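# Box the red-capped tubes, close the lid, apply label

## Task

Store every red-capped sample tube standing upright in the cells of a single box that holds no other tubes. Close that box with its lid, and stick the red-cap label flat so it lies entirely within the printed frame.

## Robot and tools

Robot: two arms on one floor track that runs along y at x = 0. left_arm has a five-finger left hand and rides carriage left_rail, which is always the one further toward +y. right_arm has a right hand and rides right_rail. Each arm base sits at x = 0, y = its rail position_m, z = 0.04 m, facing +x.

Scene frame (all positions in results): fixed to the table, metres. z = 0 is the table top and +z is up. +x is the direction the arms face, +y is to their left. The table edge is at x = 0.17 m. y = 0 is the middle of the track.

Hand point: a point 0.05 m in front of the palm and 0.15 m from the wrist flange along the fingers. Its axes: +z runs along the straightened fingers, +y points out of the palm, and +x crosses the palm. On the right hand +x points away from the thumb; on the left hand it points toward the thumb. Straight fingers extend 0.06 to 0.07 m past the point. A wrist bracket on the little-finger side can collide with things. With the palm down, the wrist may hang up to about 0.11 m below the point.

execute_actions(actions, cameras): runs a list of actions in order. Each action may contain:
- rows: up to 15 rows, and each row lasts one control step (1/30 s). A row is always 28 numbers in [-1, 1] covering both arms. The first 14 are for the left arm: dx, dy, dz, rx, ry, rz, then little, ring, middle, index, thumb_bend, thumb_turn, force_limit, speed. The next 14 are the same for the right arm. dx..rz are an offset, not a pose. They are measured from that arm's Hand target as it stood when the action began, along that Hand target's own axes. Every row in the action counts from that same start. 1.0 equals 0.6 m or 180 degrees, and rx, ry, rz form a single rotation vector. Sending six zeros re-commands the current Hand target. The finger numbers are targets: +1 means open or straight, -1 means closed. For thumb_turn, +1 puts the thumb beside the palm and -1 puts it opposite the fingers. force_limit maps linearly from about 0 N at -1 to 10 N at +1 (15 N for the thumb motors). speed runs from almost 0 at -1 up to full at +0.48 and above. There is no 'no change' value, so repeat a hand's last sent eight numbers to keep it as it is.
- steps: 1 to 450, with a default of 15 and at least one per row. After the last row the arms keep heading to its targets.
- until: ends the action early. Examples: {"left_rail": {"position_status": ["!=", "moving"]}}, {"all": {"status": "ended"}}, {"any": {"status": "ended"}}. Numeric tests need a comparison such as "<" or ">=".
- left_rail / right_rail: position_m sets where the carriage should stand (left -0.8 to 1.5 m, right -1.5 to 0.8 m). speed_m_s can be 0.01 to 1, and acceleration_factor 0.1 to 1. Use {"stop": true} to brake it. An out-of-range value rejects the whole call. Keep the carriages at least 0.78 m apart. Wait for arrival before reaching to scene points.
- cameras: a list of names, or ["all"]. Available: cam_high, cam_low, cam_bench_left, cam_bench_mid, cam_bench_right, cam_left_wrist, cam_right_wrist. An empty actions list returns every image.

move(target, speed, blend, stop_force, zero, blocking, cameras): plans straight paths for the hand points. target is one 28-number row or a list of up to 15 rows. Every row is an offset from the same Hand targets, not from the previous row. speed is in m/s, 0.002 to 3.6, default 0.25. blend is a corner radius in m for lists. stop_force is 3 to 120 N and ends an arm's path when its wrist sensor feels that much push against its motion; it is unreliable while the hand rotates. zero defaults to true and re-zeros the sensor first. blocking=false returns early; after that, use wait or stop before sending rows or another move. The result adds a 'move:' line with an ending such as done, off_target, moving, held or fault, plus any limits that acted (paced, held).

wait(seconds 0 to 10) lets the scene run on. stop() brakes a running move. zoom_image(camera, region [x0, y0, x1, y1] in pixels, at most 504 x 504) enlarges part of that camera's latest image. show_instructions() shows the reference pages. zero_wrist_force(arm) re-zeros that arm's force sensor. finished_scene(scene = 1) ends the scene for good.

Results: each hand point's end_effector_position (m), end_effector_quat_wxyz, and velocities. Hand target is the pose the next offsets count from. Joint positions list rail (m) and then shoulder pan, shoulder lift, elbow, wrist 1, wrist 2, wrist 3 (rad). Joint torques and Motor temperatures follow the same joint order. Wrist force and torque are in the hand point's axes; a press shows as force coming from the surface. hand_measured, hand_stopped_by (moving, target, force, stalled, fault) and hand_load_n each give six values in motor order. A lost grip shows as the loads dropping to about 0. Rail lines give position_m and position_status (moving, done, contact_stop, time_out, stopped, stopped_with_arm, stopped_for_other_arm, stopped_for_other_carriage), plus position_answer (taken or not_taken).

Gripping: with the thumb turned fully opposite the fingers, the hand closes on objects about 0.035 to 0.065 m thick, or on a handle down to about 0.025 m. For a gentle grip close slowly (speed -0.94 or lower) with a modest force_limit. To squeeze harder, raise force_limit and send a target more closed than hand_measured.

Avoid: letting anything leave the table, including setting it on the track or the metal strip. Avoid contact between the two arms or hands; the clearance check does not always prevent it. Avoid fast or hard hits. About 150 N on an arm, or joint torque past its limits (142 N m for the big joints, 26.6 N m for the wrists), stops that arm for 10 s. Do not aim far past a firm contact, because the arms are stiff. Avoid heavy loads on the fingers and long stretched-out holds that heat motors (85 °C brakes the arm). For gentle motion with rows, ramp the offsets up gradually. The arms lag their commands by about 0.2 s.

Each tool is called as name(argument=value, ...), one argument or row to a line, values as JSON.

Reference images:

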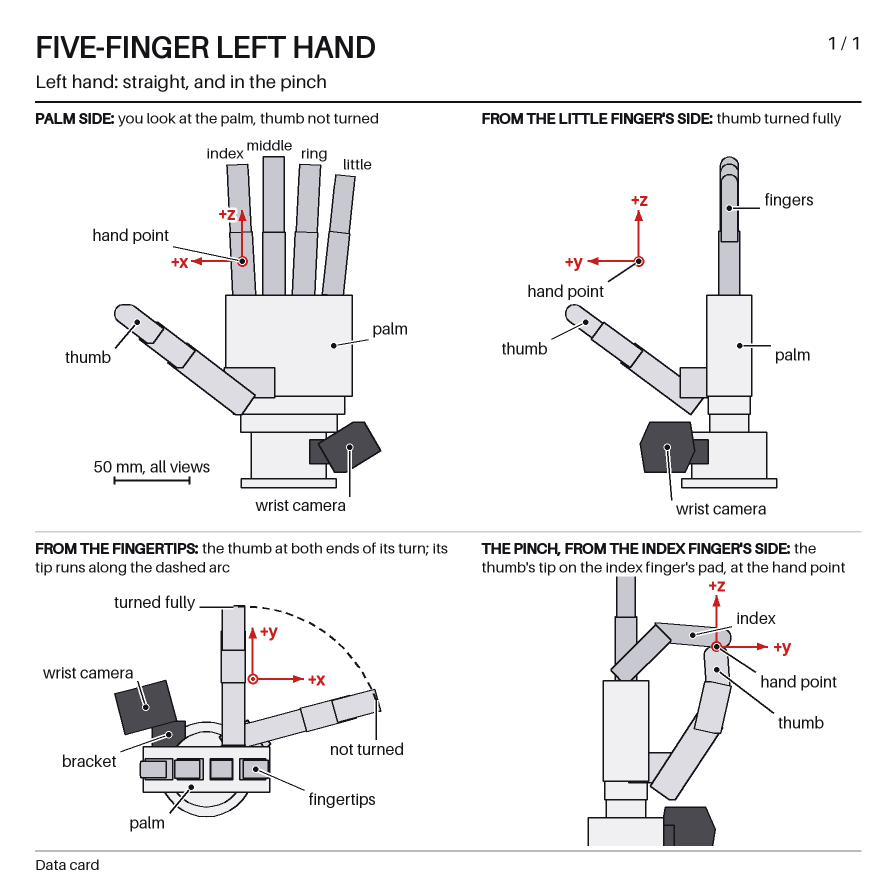

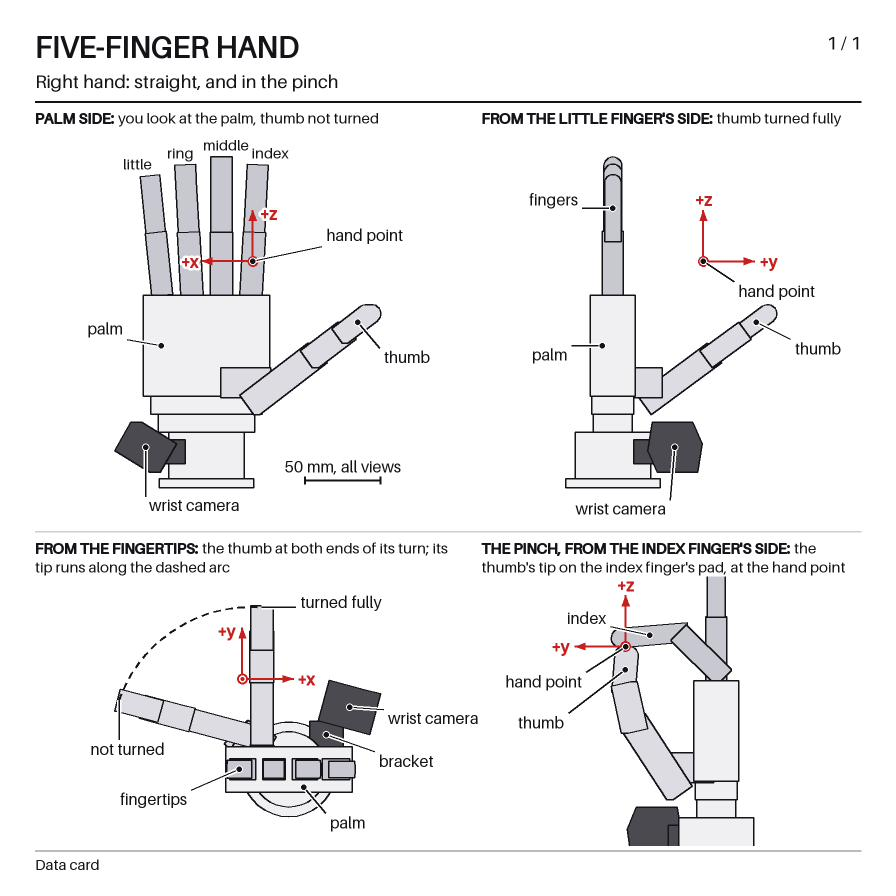

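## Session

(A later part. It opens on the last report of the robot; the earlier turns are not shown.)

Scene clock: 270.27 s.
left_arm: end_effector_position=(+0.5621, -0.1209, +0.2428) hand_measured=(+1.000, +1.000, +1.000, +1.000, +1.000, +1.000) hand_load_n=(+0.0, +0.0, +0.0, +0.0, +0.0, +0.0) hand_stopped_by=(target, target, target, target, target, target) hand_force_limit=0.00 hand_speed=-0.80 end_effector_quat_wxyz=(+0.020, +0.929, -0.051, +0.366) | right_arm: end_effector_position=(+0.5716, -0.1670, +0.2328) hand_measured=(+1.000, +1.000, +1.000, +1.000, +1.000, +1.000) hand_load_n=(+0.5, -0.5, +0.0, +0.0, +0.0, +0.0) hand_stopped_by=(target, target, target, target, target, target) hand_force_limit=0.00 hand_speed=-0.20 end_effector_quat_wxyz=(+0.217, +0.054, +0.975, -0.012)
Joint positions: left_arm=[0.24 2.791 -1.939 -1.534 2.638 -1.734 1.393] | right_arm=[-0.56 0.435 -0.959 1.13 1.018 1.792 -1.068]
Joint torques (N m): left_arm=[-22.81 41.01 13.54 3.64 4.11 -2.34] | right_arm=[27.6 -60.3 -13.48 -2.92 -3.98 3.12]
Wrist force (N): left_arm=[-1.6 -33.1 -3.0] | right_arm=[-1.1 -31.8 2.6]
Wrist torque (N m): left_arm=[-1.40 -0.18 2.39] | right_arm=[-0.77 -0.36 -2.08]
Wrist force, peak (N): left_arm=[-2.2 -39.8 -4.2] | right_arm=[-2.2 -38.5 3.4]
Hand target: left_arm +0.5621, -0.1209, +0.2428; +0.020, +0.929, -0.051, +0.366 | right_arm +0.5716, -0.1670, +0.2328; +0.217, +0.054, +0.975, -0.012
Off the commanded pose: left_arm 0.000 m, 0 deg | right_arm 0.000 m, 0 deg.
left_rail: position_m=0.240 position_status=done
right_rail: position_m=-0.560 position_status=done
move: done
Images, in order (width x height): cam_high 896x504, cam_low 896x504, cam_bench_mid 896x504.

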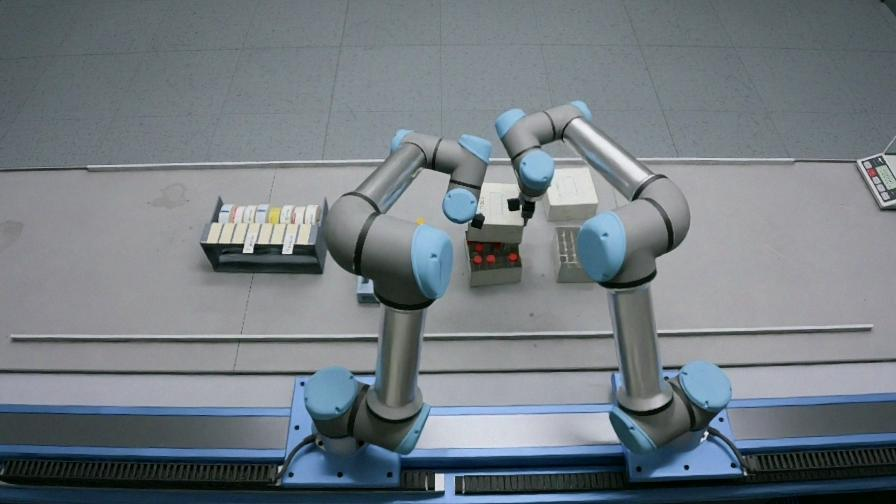

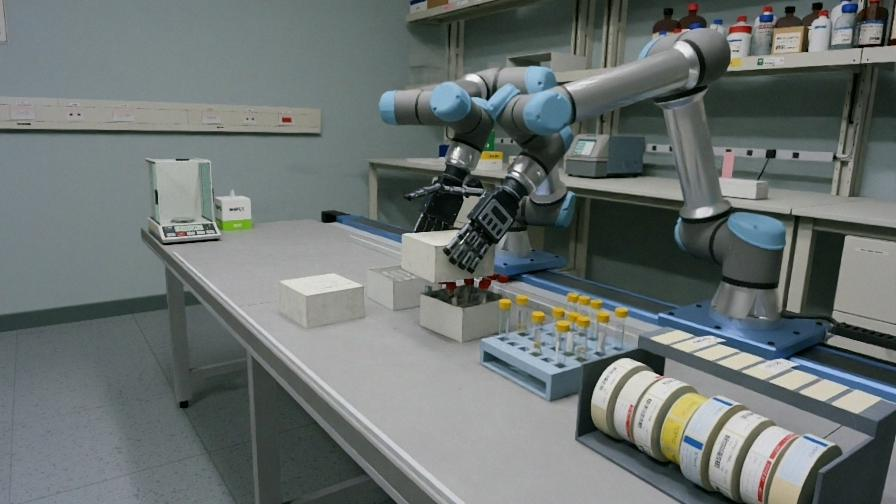

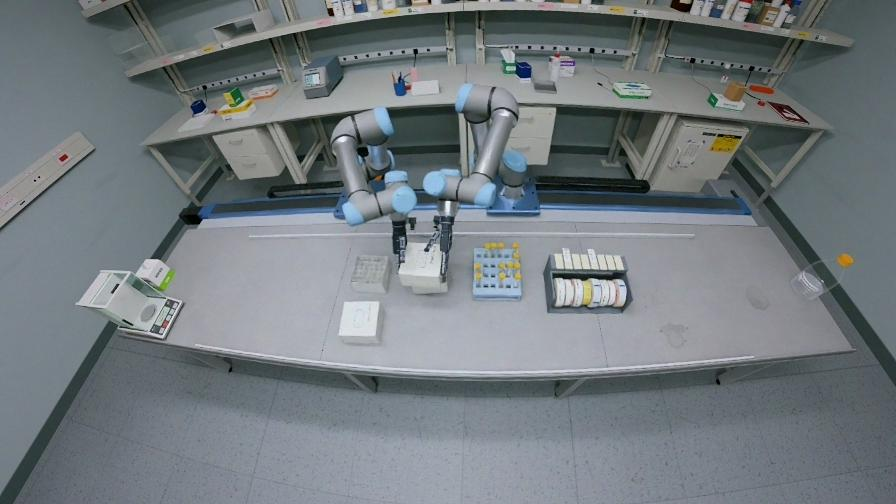

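move(
  target=[-0.0591,-0.0038,-0.0551,0.03751,0,-0.04023,1,1,1,1,1,1,0,-0.8,0.0636,0.0087,-0.0297,-0.02324,0,-0.04985,1,1,1,1,1,1,0,-0.2],
  speed=0.06,
  cameras=["cam_low","cam_bench_mid","cam_high","cam_bench_right"],
)

zoom_image(
  camera="cam_low",
  region=[360, 200, 560, 360],
)

zoom_image(
  camera="cam_bench_mid",
  region=[380, 230, 480, 310],
)

zoom_image(
  camera="cam_high",
  region=[455, 190, 555, 290],
)

Scene clock: 277.27 s.
left_arm: end_effector_position=(+0.5142, -0.1133, +0.2428) hand_measured=(+1.000, +1.000, +1.000, +1.000, +1.000, +1.000) hand_load_n=(+0.0, +0.0, +0.0, +0.0, +0.0, +0.0) hand_stopped_by=(target, target, target, target, target, target) hand_force_limit=0.00 hand_speed=-0.80 end_effector_quat_wxyz=(-0.011, +0.930, +0.029, +0.366) | right_arm: end_effector_position=(+0.5303, -0.1572, +0.2327) hand_measured=(+1.000, +1.000, +1.000, +1.000, +1.000, +1.000) hand_load_n=(+0.5, +0.0, +0.0, +0.0, +0.0, +0.0) hand_stopped_by=(target, target, target, target, target, target) hand_force_limit=0.00 hand_speed=-0.20 end_effector_quat_wxyz=(+0.217, -0.031, +0.976, +0.007)
Joint positions: left_arm=[0.24 2.683 -1.884 -1.621 2.615 -1.917 1.173] | right_arm=[-0.56 0.437 -1.047 1.264 0.943 1.726 -1.229]
Joint torques (N m): left_arm=[-18.8 39.05 15.93 2.14 3.01 -2.15] | right_arm=[22.86 -56.88 -12.15 -1.52 -7.38 -1.33]
Wrist force (N): left_arm=[-1.2 -30.9 -3.0] | right_arm=[-0.6 -29.6 2.2]
Wrist torque (N m): left_arm=[-1.32 -0.19 2.24] | right_arm=[-0.72 -0.38 -1.74]
Wrist force, peak (N): left_arm=[-1.6 -33.7 -2.9] | right_arm=[-0.9 -32.2 2.8]
Hand target: left_arm +0.5141, -0.1133, +0.2428; -0.011, +0.930, +0.029, +0.366 | right_arm +0.5303, -0.1572, +0.2327; +0.217, -0.031, +0.976, +0.007
Off the commanded pose: left_arm 0.000 m, 0 deg | right_arm 0.000 m, 0 deg.
left_rail: position_m=0.240 position_status=done
right_rail: position_m=-0.560 position_status=done
move: done
Images, in order (width x height): cam_high 896x504, cam_low 896x504, cam_bench_mid 896x504, cam_bench_right 896x504.

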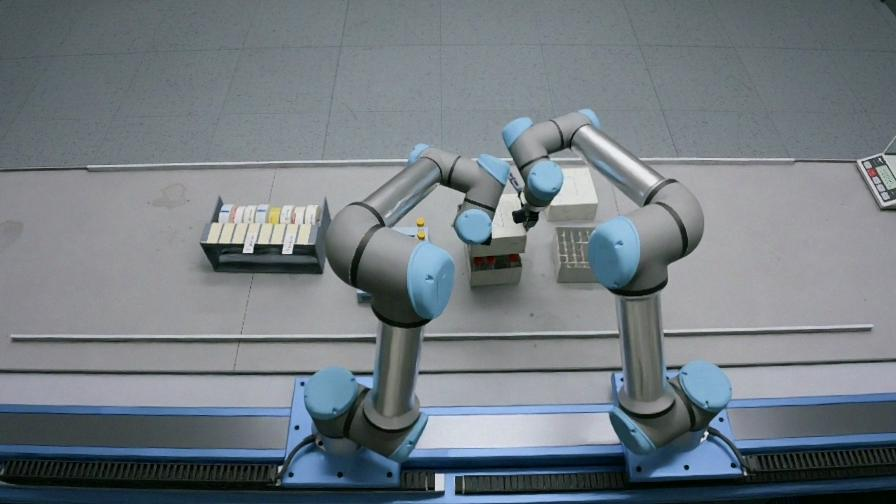

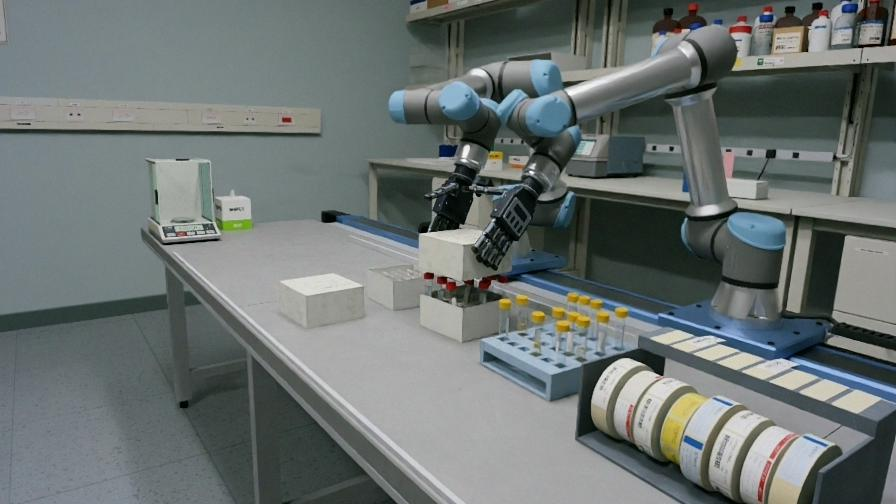

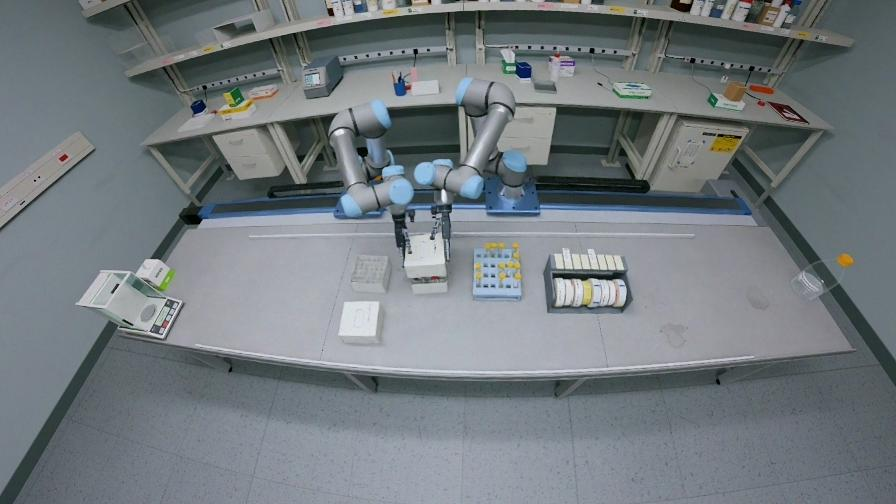

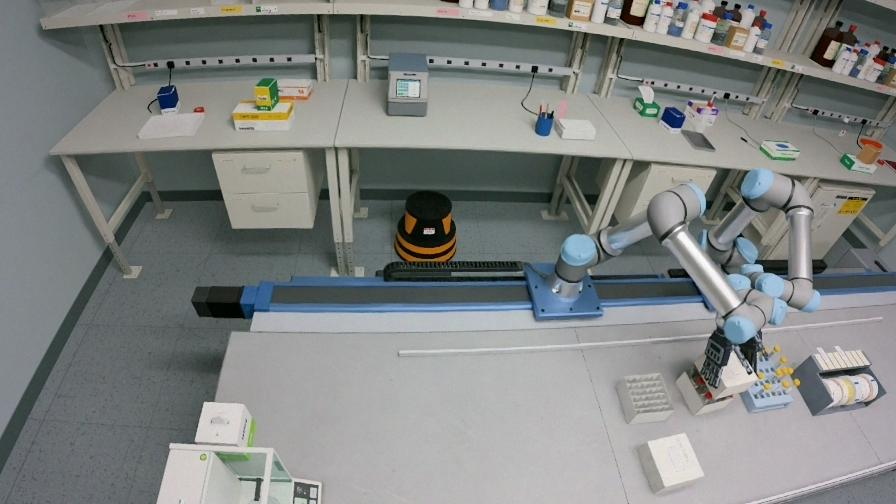

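Scaled by 2.520 from the camera's 896x504 image, which has a finer 1280x720 frame.

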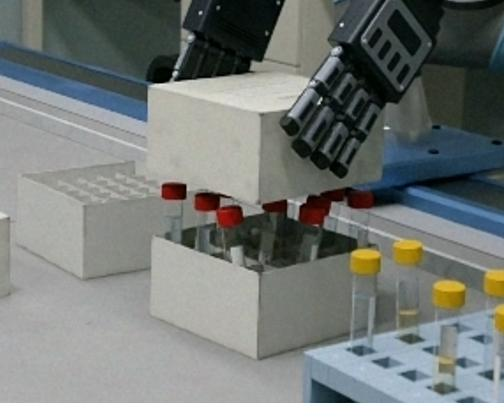

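Scaled by 5.040 from the camera's 896x504 image, which has a finer 1280x720 frame.

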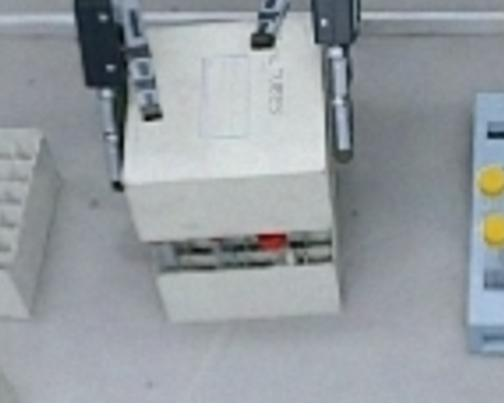

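Scaled by 5.040 from the camera's 896x504 image, which has a finer 1280x720 frame.

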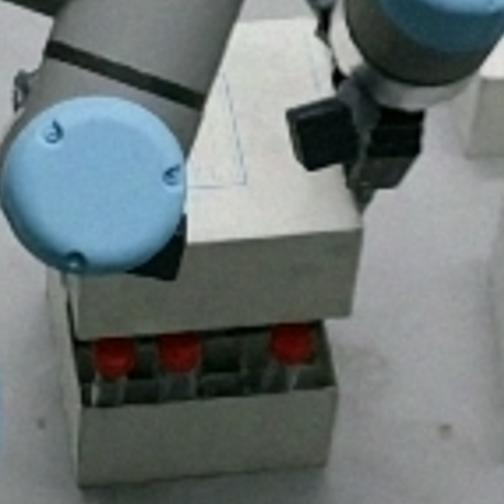

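zoom_image(
  camera="cam_low",
  region=[410, 225, 520, 345],
)

zoom_image(
  camera="cam_high",
  region=[460, 225, 530, 290],
)

zoom_image(
  camera="cam_bench_mid",
  region=[395, 245, 455, 300],
)

Scaled by 4.200 from the camera's 896x504 image, which has a finer 1280x720 frame.

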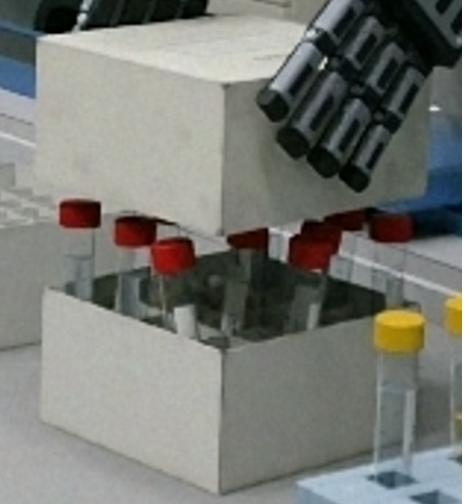

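Scaled by 7.200 from the camera's 896x504 image, which has a finer 1280x720 frame.

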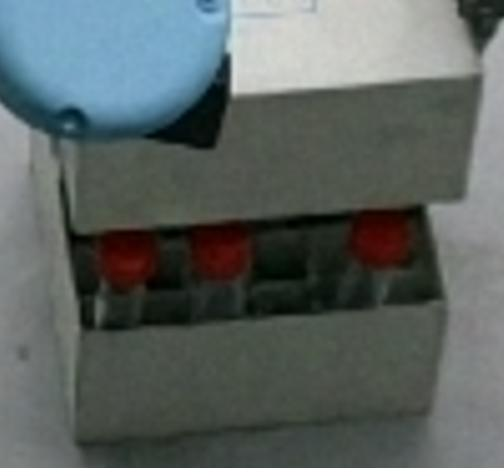

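Scaled by 8.400 from the camera's 896x504 image, which has a finer 1280x720 frame.

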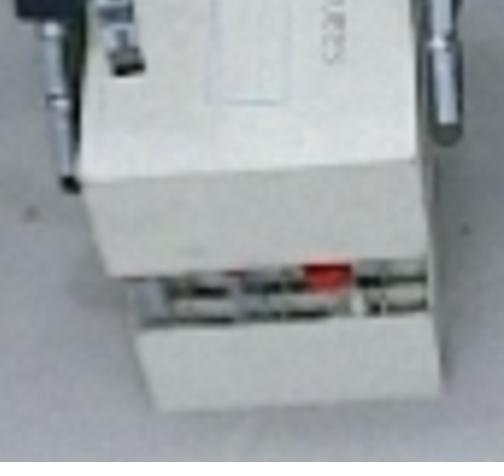

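wait(
  seconds=0,
  cameras=["cam_left_wrist","cam_right_wrist","cam_bench_left","cam_bench_right"],
)

zoom_image(
  camera="cam_bench_right",
  region=[660, 320, 780, 430],
)

zoom_image(
  camera="cam_bench_left",
  region=[0, 200, 160, 340],
)

Scene clock: 283.63 s.
left_arm: end_effector_position=(+0.5141, -0.1133, +0.2428) hand_measured=(+1.000, +1.000, +1.000, +1.000, +1.000, +1.000) hand_load_n=(+0.0, +0.0, +0.0, +0.0, +0.0, +0.0) hand_stopped_by=(target, target, target, target, target, target) hand_force_limit=0.00 hand_speed=-0.80 end_effector_quat_wxyz=(-0.011, +0.930, +0.029, +0.366) | right_arm: end_effector_position=(+0.5303, -0.1572, +0.2327) hand_measured=(+1.000, +1.000, +1.000, +1.000, +1.000, +1.000) hand_load_n=(+0.5, +0.0, +0.0, +0.0, +0.0, +0.0) hand_stopped_by=(target, target, target, target, target, target) hand_force_limit=0.00 hand_speed=-0.20 end_effector_quat_wxyz=(+0.217, -0.031, +0.976, +0.007)
Joint positions: left_arm=[0.24 2.683 -1.884 -1.621 2.615 -1.917 1.173] | right_arm=[-0.56 0.437 -1.047 1.264 0.943 1.726 -1.229]
Joint torques (N m): left_arm=[-18.14 39.14 15.6 2.24 3.26 -2.07] | right_arm=[3.73 -57.76 -12.33 -1.58 -7.41 -1.24]
Wrist force (N): left_arm=[-1.2 -31.1 -2.8] | right_arm=[-0.7 -29.2 2.2]
Wrist torque (N m): left_arm=[-1.36 -0.17 2.25] | right_arm=[-0.64 -0.37 -1.74]
Wrist force, peak (N): left_arm=[-1.3 -31.5 -2.9] | right_arm=[-0.6 -29.8 2.2]
Hand target: left_arm +0.5141, -0.1133, +0.2428; -0.011, +0.930, +0.029, +0.366 | right_arm +0.5303, -0.1572, +0.2327; +0.217, -0.031, +0.976, +0.007
Off the commanded pose: left_arm 0.000 m, 0 deg | right_arm 0.000 m, 0 deg.
left_rail: position_m=0.240 position_status=done
right_rail: position_m=-0.560 position_status=done
camera_calibration:
cam_left_wrist: T_world_to_cam=[[0.118378, 0.980756, 0.155254, 0.0154129], [0.30854, -0.184944, 0.933059, -0.403459], [0.943817, -0.0625513, -0.324496, -0.299489], [0, 0, 0, 1]] pos_world=[0.405321, -0.108467, 0.276875]
cam_right_wrist: T_world_to_cam=[[-0.245483, 0.964496, -0.0973965, 0.3067], [0.569726, 0.224831, 0.790483, -0.445679], [0.784315, 0.138561, -0.60469, -0.141448], [0, 0, 0, 1]] pos_world=[0.440144, -0.176009, 0.296641]
Images, in order (width x height): cam_bench_left 896x504, cam_bench_right 896x504, cam_left_wrist 896x504, cam_right_wrist 896x504.

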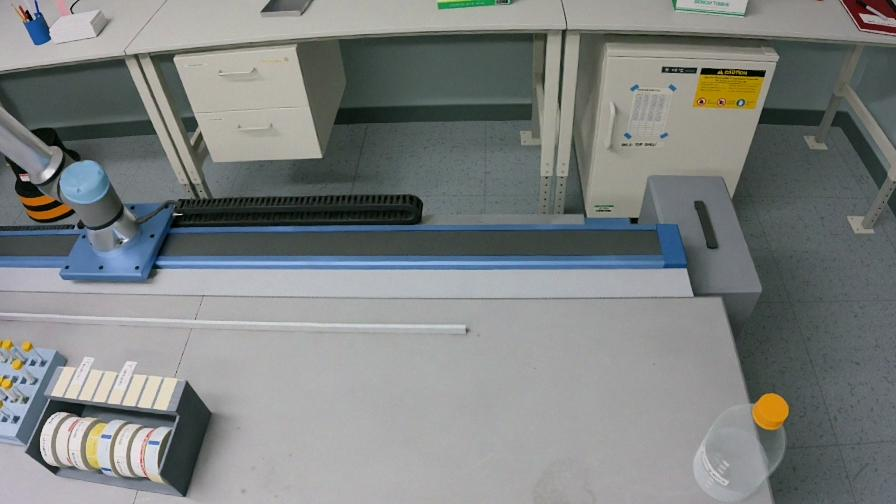

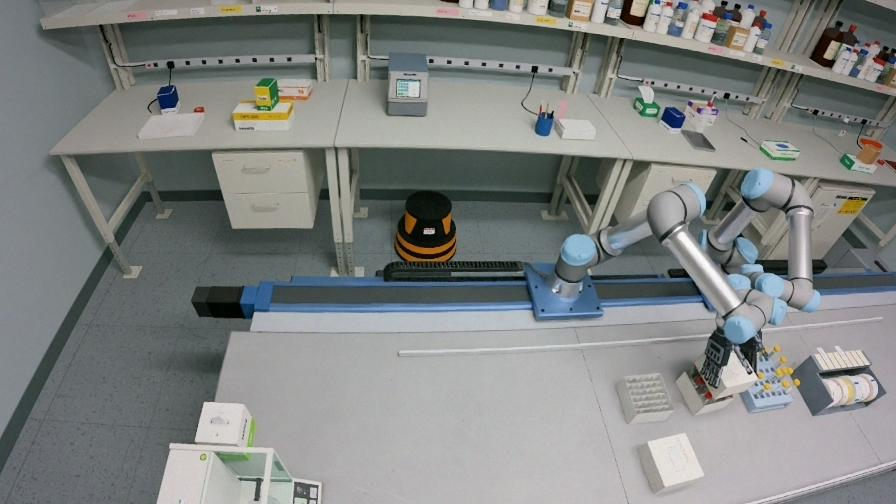

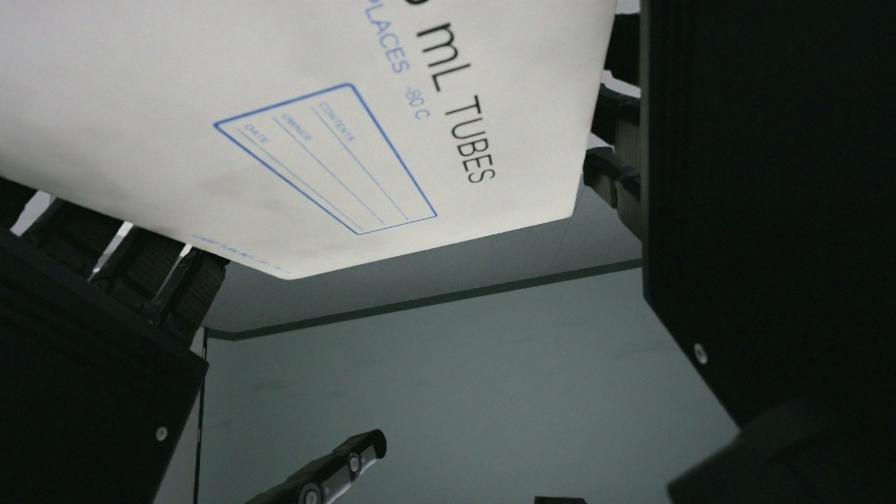

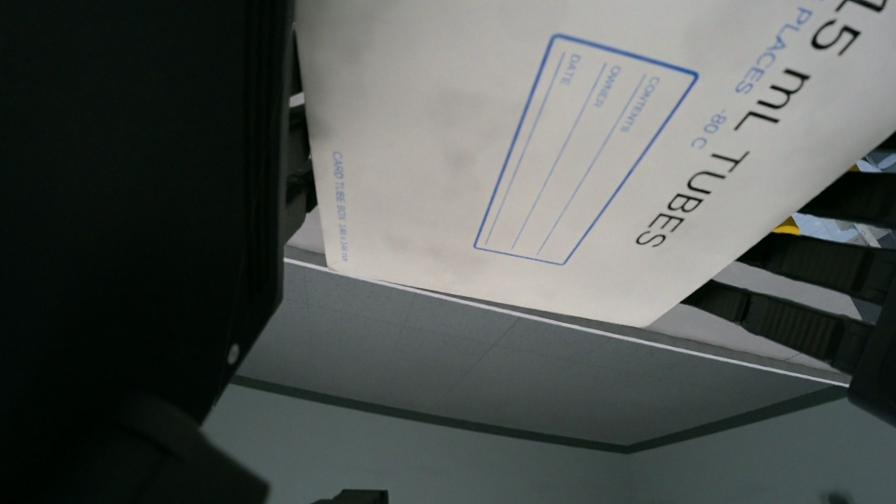

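Scaled by 4.200 from the camera's 896x504 image, which has a finer 1280x720 frame.

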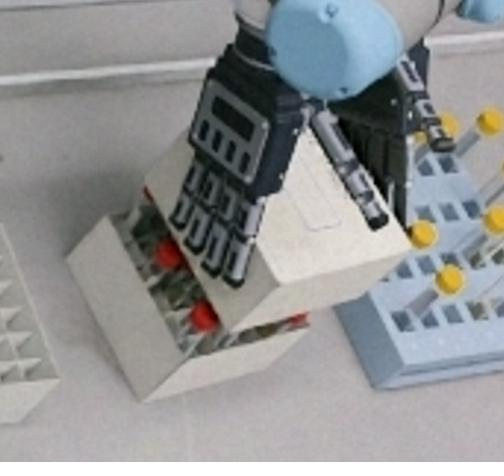

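Scaled by 3.150 from the camera's 896x504 image, which has a finer 1280x720 frame.

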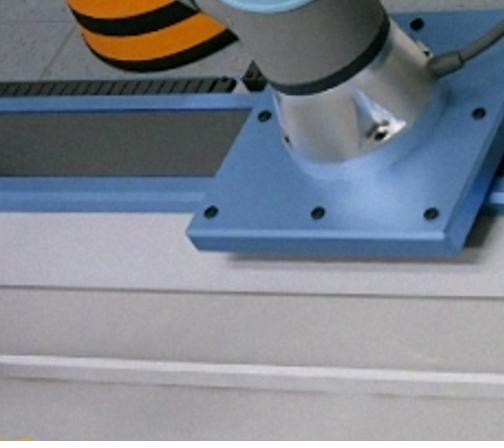

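zoom_image(
  camera="cam_right_wrist",
  region=[300, 130, 400, 280],
)

zoom_image(
  camera="cam_right_wrist",
  region=[440, 0, 896, 350],
)

Scaled by 3.360 from the camera's 896x504 image, which has a finer 1280x720 frame.

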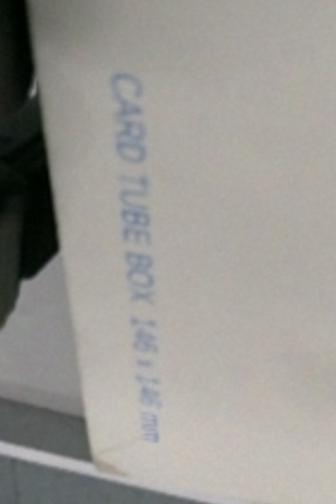

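Scaled by 1.105 from the camera's 896x504 image, which has a finer 1280x720 frame.

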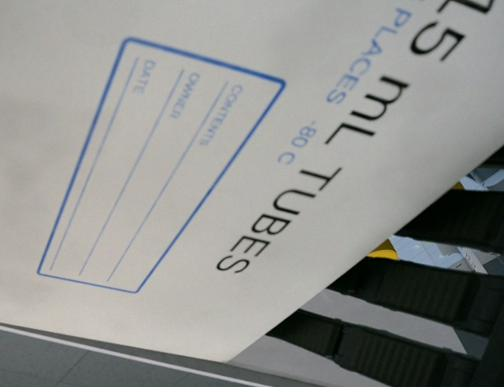

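wait(
  seconds=0,
  cameras=["cam_low","cam_high"],
)

zoom_image(
  camera="cam_low",
  region=[410, 225, 470, 345],
)

zoom_image(
  camera="cam_low",
  region=[455, 225, 515, 345],
)

Scene clock: 291.70 s.
left_arm: end_effector_position=(+0.5141, -0.1133, +0.2428) hand_measured=(+1.000, +1.000, +1.000, +1.000, +1.000, +1.000) hand_load_n=(+0.0, +0.0, +0.0, +0.0, -0.5, +0.0) hand_stopped_by=(target, target, target, target, target, target) hand_force_limit=0.00 hand_speed=-0.80 end_effector_quat_wxyz=(-0.011, +0.930, +0.029, +0.366) | right_arm: end_effector_position=(+0.5303, -0.1572, +0.2327) hand_measured=(+1.000, +1.000, +1.000, +1.000, +1.000, +1.000) hand_load_n=(+0.5, +0.0, +0.0, +0.0, +0.0, +0.0) hand_stopped_by=(target, target, target, target, target, target) hand_force_limit=0.00 hand_speed=-0.20 end_effector_quat_wxyz=(+0.217, -0.031, +0.976, +0.007)
Joint positions: left_arm=[0.24 2.683 -1.884 -1.621 2.615 -1.917 1.173] | right_arm=[-0.56 0.437 -1.047 1.264 0.943 1.726 -1.229]
Joint torques (N m): left_arm=[-18.49 39.2 15.73 2.52 3.58 -2.05] | right_arm=[3.33 -57.1 -12.1 -1.56 -7.36 -1.21]
Wrist force (N): left_arm=[-0.9 -31.3 -2.9] | right_arm=[-0.7 -29.4 2.5]
Wrist torque (N m): left_arm=[-1.39 -0.21 2.27] | right_arm=[-0.69 -0.38 -1.73]
Wrist force, peak (N): left_arm=[-1.1 -31.6 -2.7] | right_arm=[-0.9 -29.9 2.2]
Hand target: left_arm +0.5141, -0.1133, +0.2428; -0.011, +0.930, +0.029, +0.366 | right_arm +0.5303, -0.1572, +0.2327; +0.217, -0.031, +0.976, +0.007
Off the commanded pose: left_arm 0.000 m, 0 deg | right_arm 0.000 m, 0 deg.
left_rail: position_m=0.240 position_status=done
right_rail: position_m=-0.560 position_status=done
Images, in order (width x height): cam_high 896x504, cam_low 896x504.

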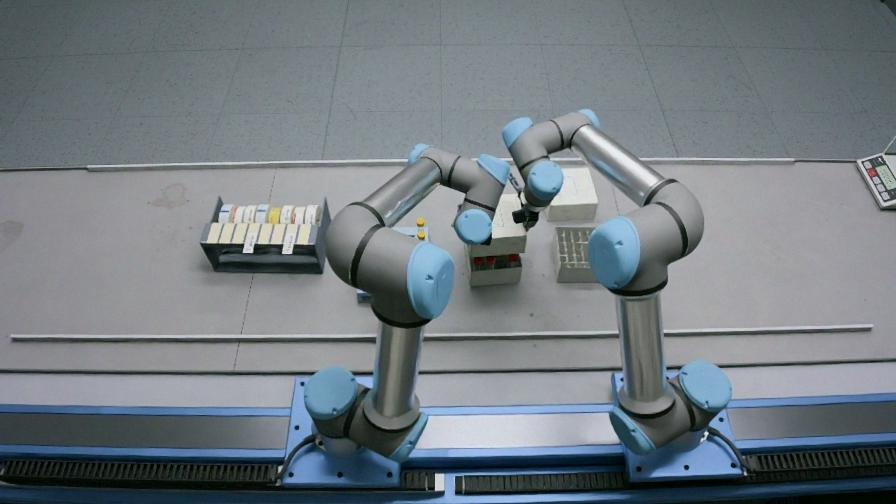

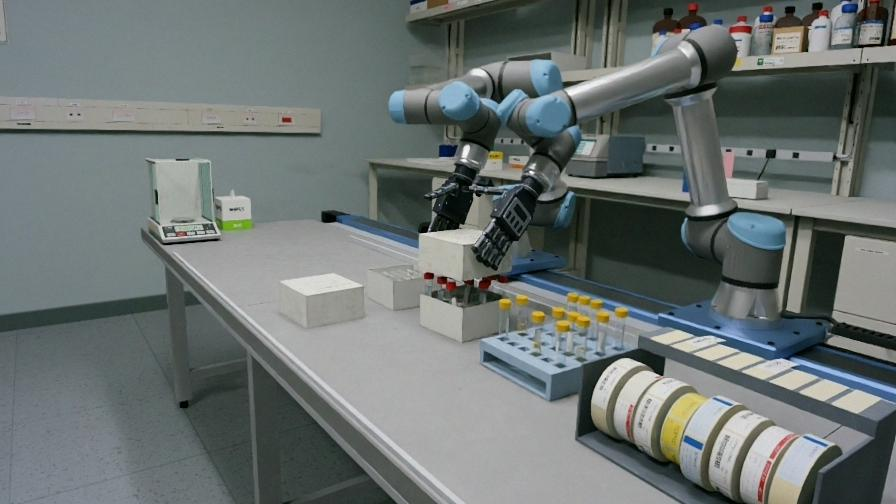

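Scaled by 4.200 from the camera's 896x504 image, which has a finer 1280x720 frame.

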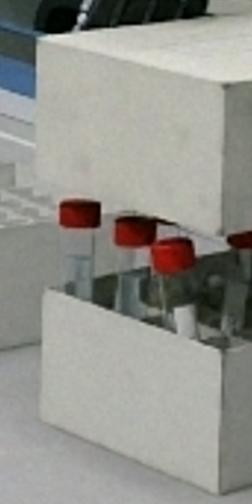

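Scaled by 4.200 from the camera's 896x504 image, which has a finer 1280x720 frame.

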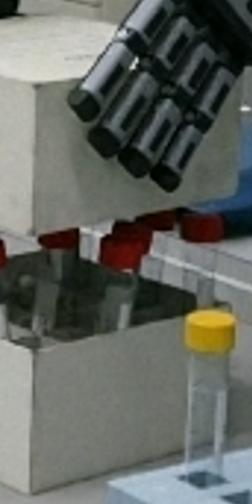

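move(
  target=[
    [-0.0561,-0.0005,0.057,0,0,0,1,1,1,1,1,1,0,-0.8,0.0358,0.0005,0.0716,0,0,0,1,1,1,1,1,1,0,-0.2],
    [-0.0846,-0.0005,0.0875,0,0,0,1,1,1,1,1,1,0,-0.8,0.0534,0.0005,0.1094,0,0,0,1,1,1,1,1,1,0,-0.2],
  ],
  speed=[0.08,0.025],
  stop_force=10,
  cameras=["cam_low","cam_high","cam_bench_mid","cam_bench_right"],
)

zoom_image(
  camera="cam_low",
  region=[400, 225, 520, 345],
)

zoom_image(
  camera="cam_bench_mid",
  region=[395, 230, 465, 300],
)

zoom_image(
  camera="cam_high",
  region=[455, 200, 545, 290],
)

zoom_image(
  camera="cam_bench_right",
  region=[660, 320, 780, 430],
)

Scene clock: 297.00 s.
left_arm: end_effector_position=(+0.5128, -0.1130, +0.1979) hand_measured=(+1.000, +1.000, +1.000, +1.000, +1.000, +1.000) hand_load_n=(+0.0, +0.0, +0.0, +0.0, +0.0, +0.0) hand_stopped_by=(target, target, target, target, target, target) hand_force_limit=0.00 hand_speed=-0.80 end_effector_quat_wxyz=(-0.012, +0.930, +0.029, +0.366) | right_arm: end_effector_position=(+0.5298, -0.1573, +0.2178) hand_measured=(+1.000, +1.000, +1.000, +1.000, +1.000, +1.000) hand_load_n=(+2.0, +0.0, +0.0, +0.0, -0.5, +0.0) hand_stopped_by=(target, target, target, target, target, target) hand_force_limit=0.00 hand_speed=-0.20 end_effector_quat_wxyz=(+0.217, -0.031, +0.976, +0.007)
Joint positions: left_arm=[0.24 2.682 -1.924 -1.69 2.724 -1.918 1.172] | right_arm=[-0.56 0.437 -1.039 1.291 0.908 1.726 -1.229]
Joint torques (N m): left_arm=[-15.41 37.97 32 3.06 10.68 0.45] | right_arm=[14.68 -58.83 -33.07 -2.09 -12.28 -0.51]
Wrist force (N): left_arm=[5.2 -54.4 -3.0] | right_arm=[3.8 -53.1 1.7]
Wrist torque (N m): left_arm=[-2.11 -0.23 2.28] | right_arm=[-0.48 -0.07 -3.14]
Wrist force, peak (N): left_arm=[9.4 -55.7 -7.5] | right_arm=[2.4 -54.1 -0.6]
Hand target: left_arm +0.5128, -0.1129, +0.1979; -0.012, +0.930, +0.029, +0.366 (not the last commanded pose) | right_arm +0.5298, -0.1573, +0.2178; +0.217, -0.031, +0.976, +0.007 (not the last commanded pose)
Off the commanded pose: left_arm 0.028 m, 0 deg | right_arm 0.058 m, 0 deg.
left_rail: position_m=0.240 position_status=done
right_rail: position_m=-0.560 position_status=done
move: contact (left_arm, right_arm); path passed 0 of 2 targets
Images, in order (width x height): cam_high 896x504, cam_low 896x504, cam_bench_mid 896x504, cam_bench_right 896x504.

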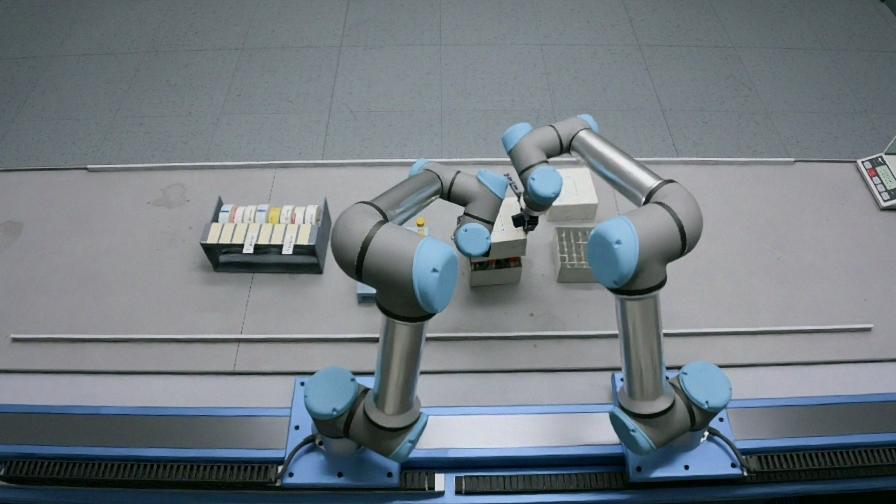

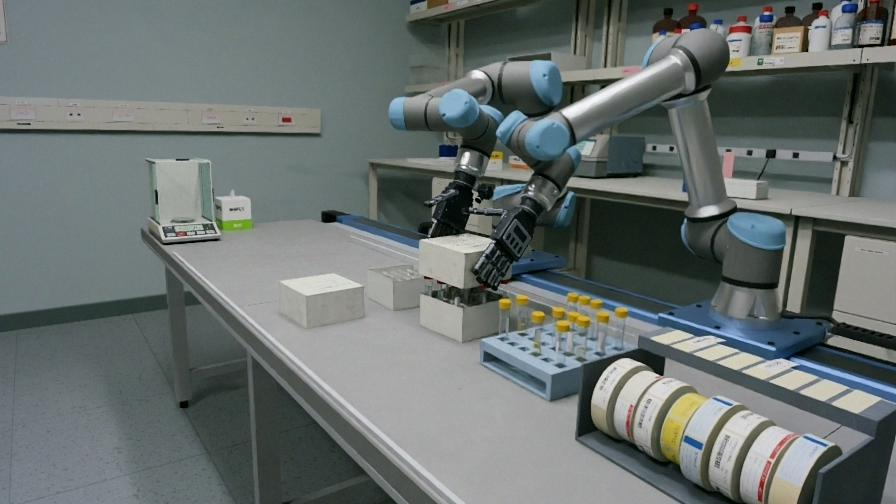

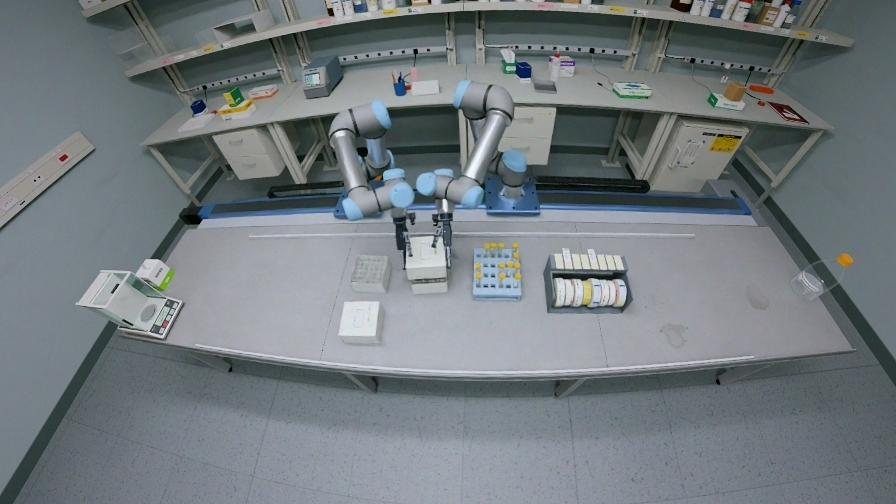

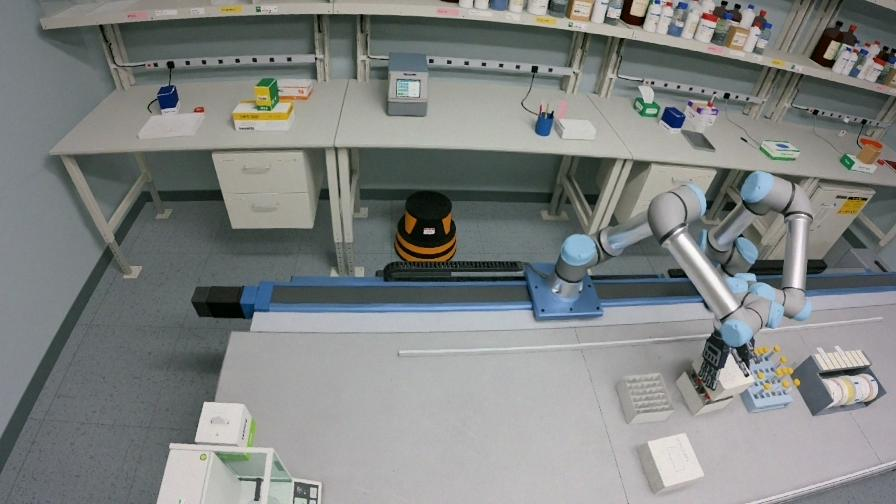

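Scaled by 4.200 from the camera's 896x504 image, which has a finer 1280x720 frame.

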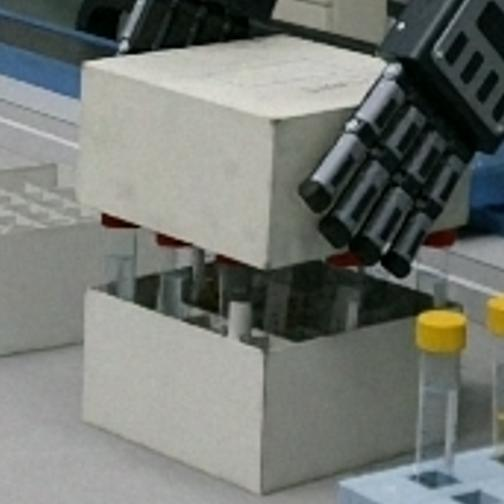

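Scaled by 7.200 from the camera's 896x504 image, which has a finer 1280x720 frame.

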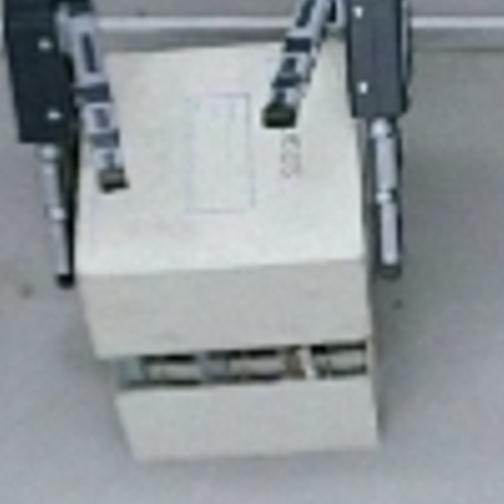

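Scaled by 5.600 from the camera's 896x504 image, which has a finer 1280x720 frame.

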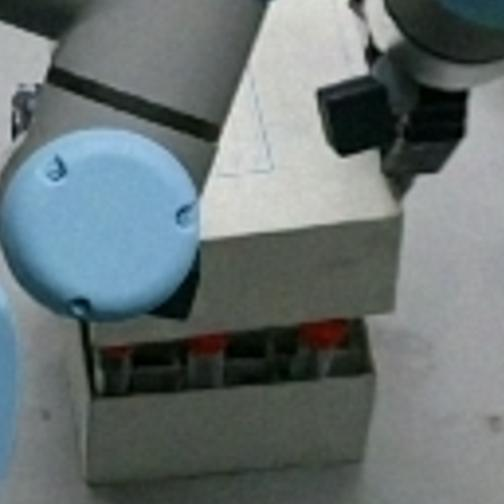

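Scaled by 4.200 from the camera's 896x504 image, which has a finer 1280x720 frame.

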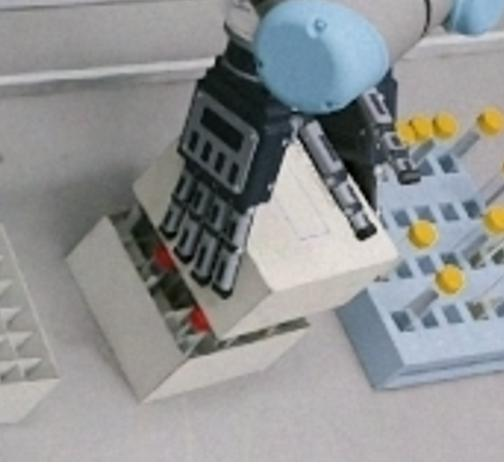

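zoom_image(
  camera="cam_high",
  region=[505, 235, 545, 290],
)

zoom_image(
  camera="cam_high",
  region=[460, 245, 500, 295],
)

zoom_image(
  camera="cam_bench_mid",
  region=[400, 262, 430, 300],
)

zoom_image(
  camera="cam_bench_mid",
  region=[430, 262, 460, 300],
)

zoom_image(
  camera="cam_low",
  region=[415, 260, 520, 345],
)

Scaled by 9.164 from the camera's 896x504 image, which has a finer 1280x720 frame.

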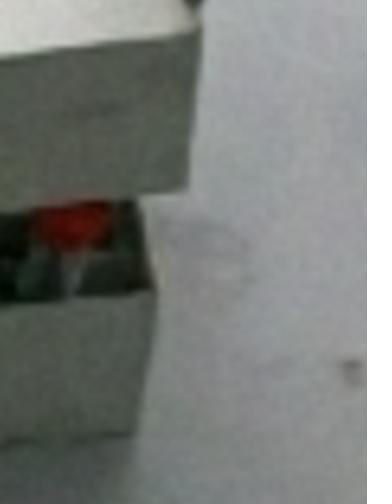

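Scaled by 10.080 from the camera's 896x504 image, which has a finer 1280x720 frame.

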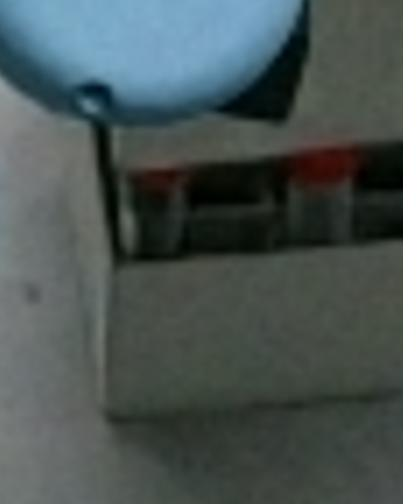

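Scaled by 13.263 from the camera's 896x504 image, which has a finer 1280x720 frame.

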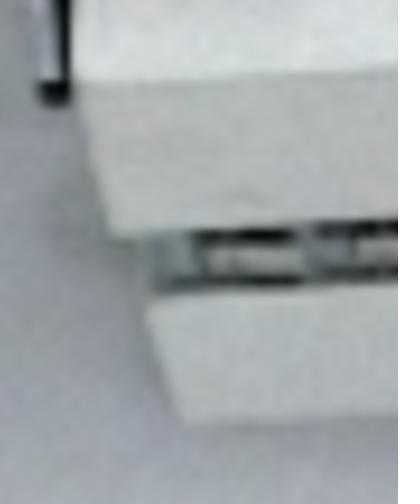

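Scaled by 13.263 from the camera's 896x504 image, which has a finer 1280x720 frame.

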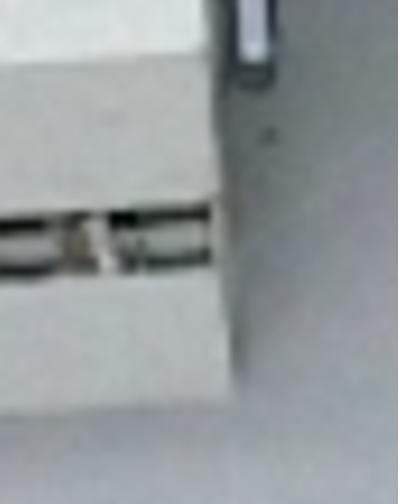

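Scaled by 4.800 from the camera's 896x504 image, which has a finer 1280x720 frame.

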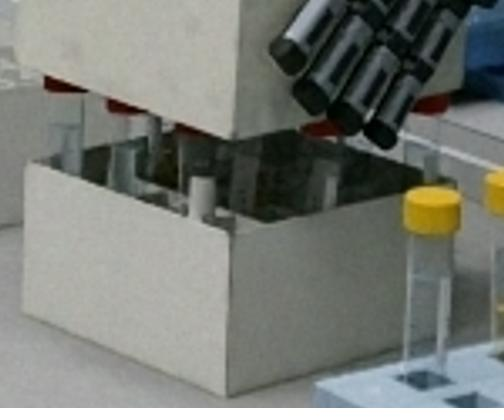

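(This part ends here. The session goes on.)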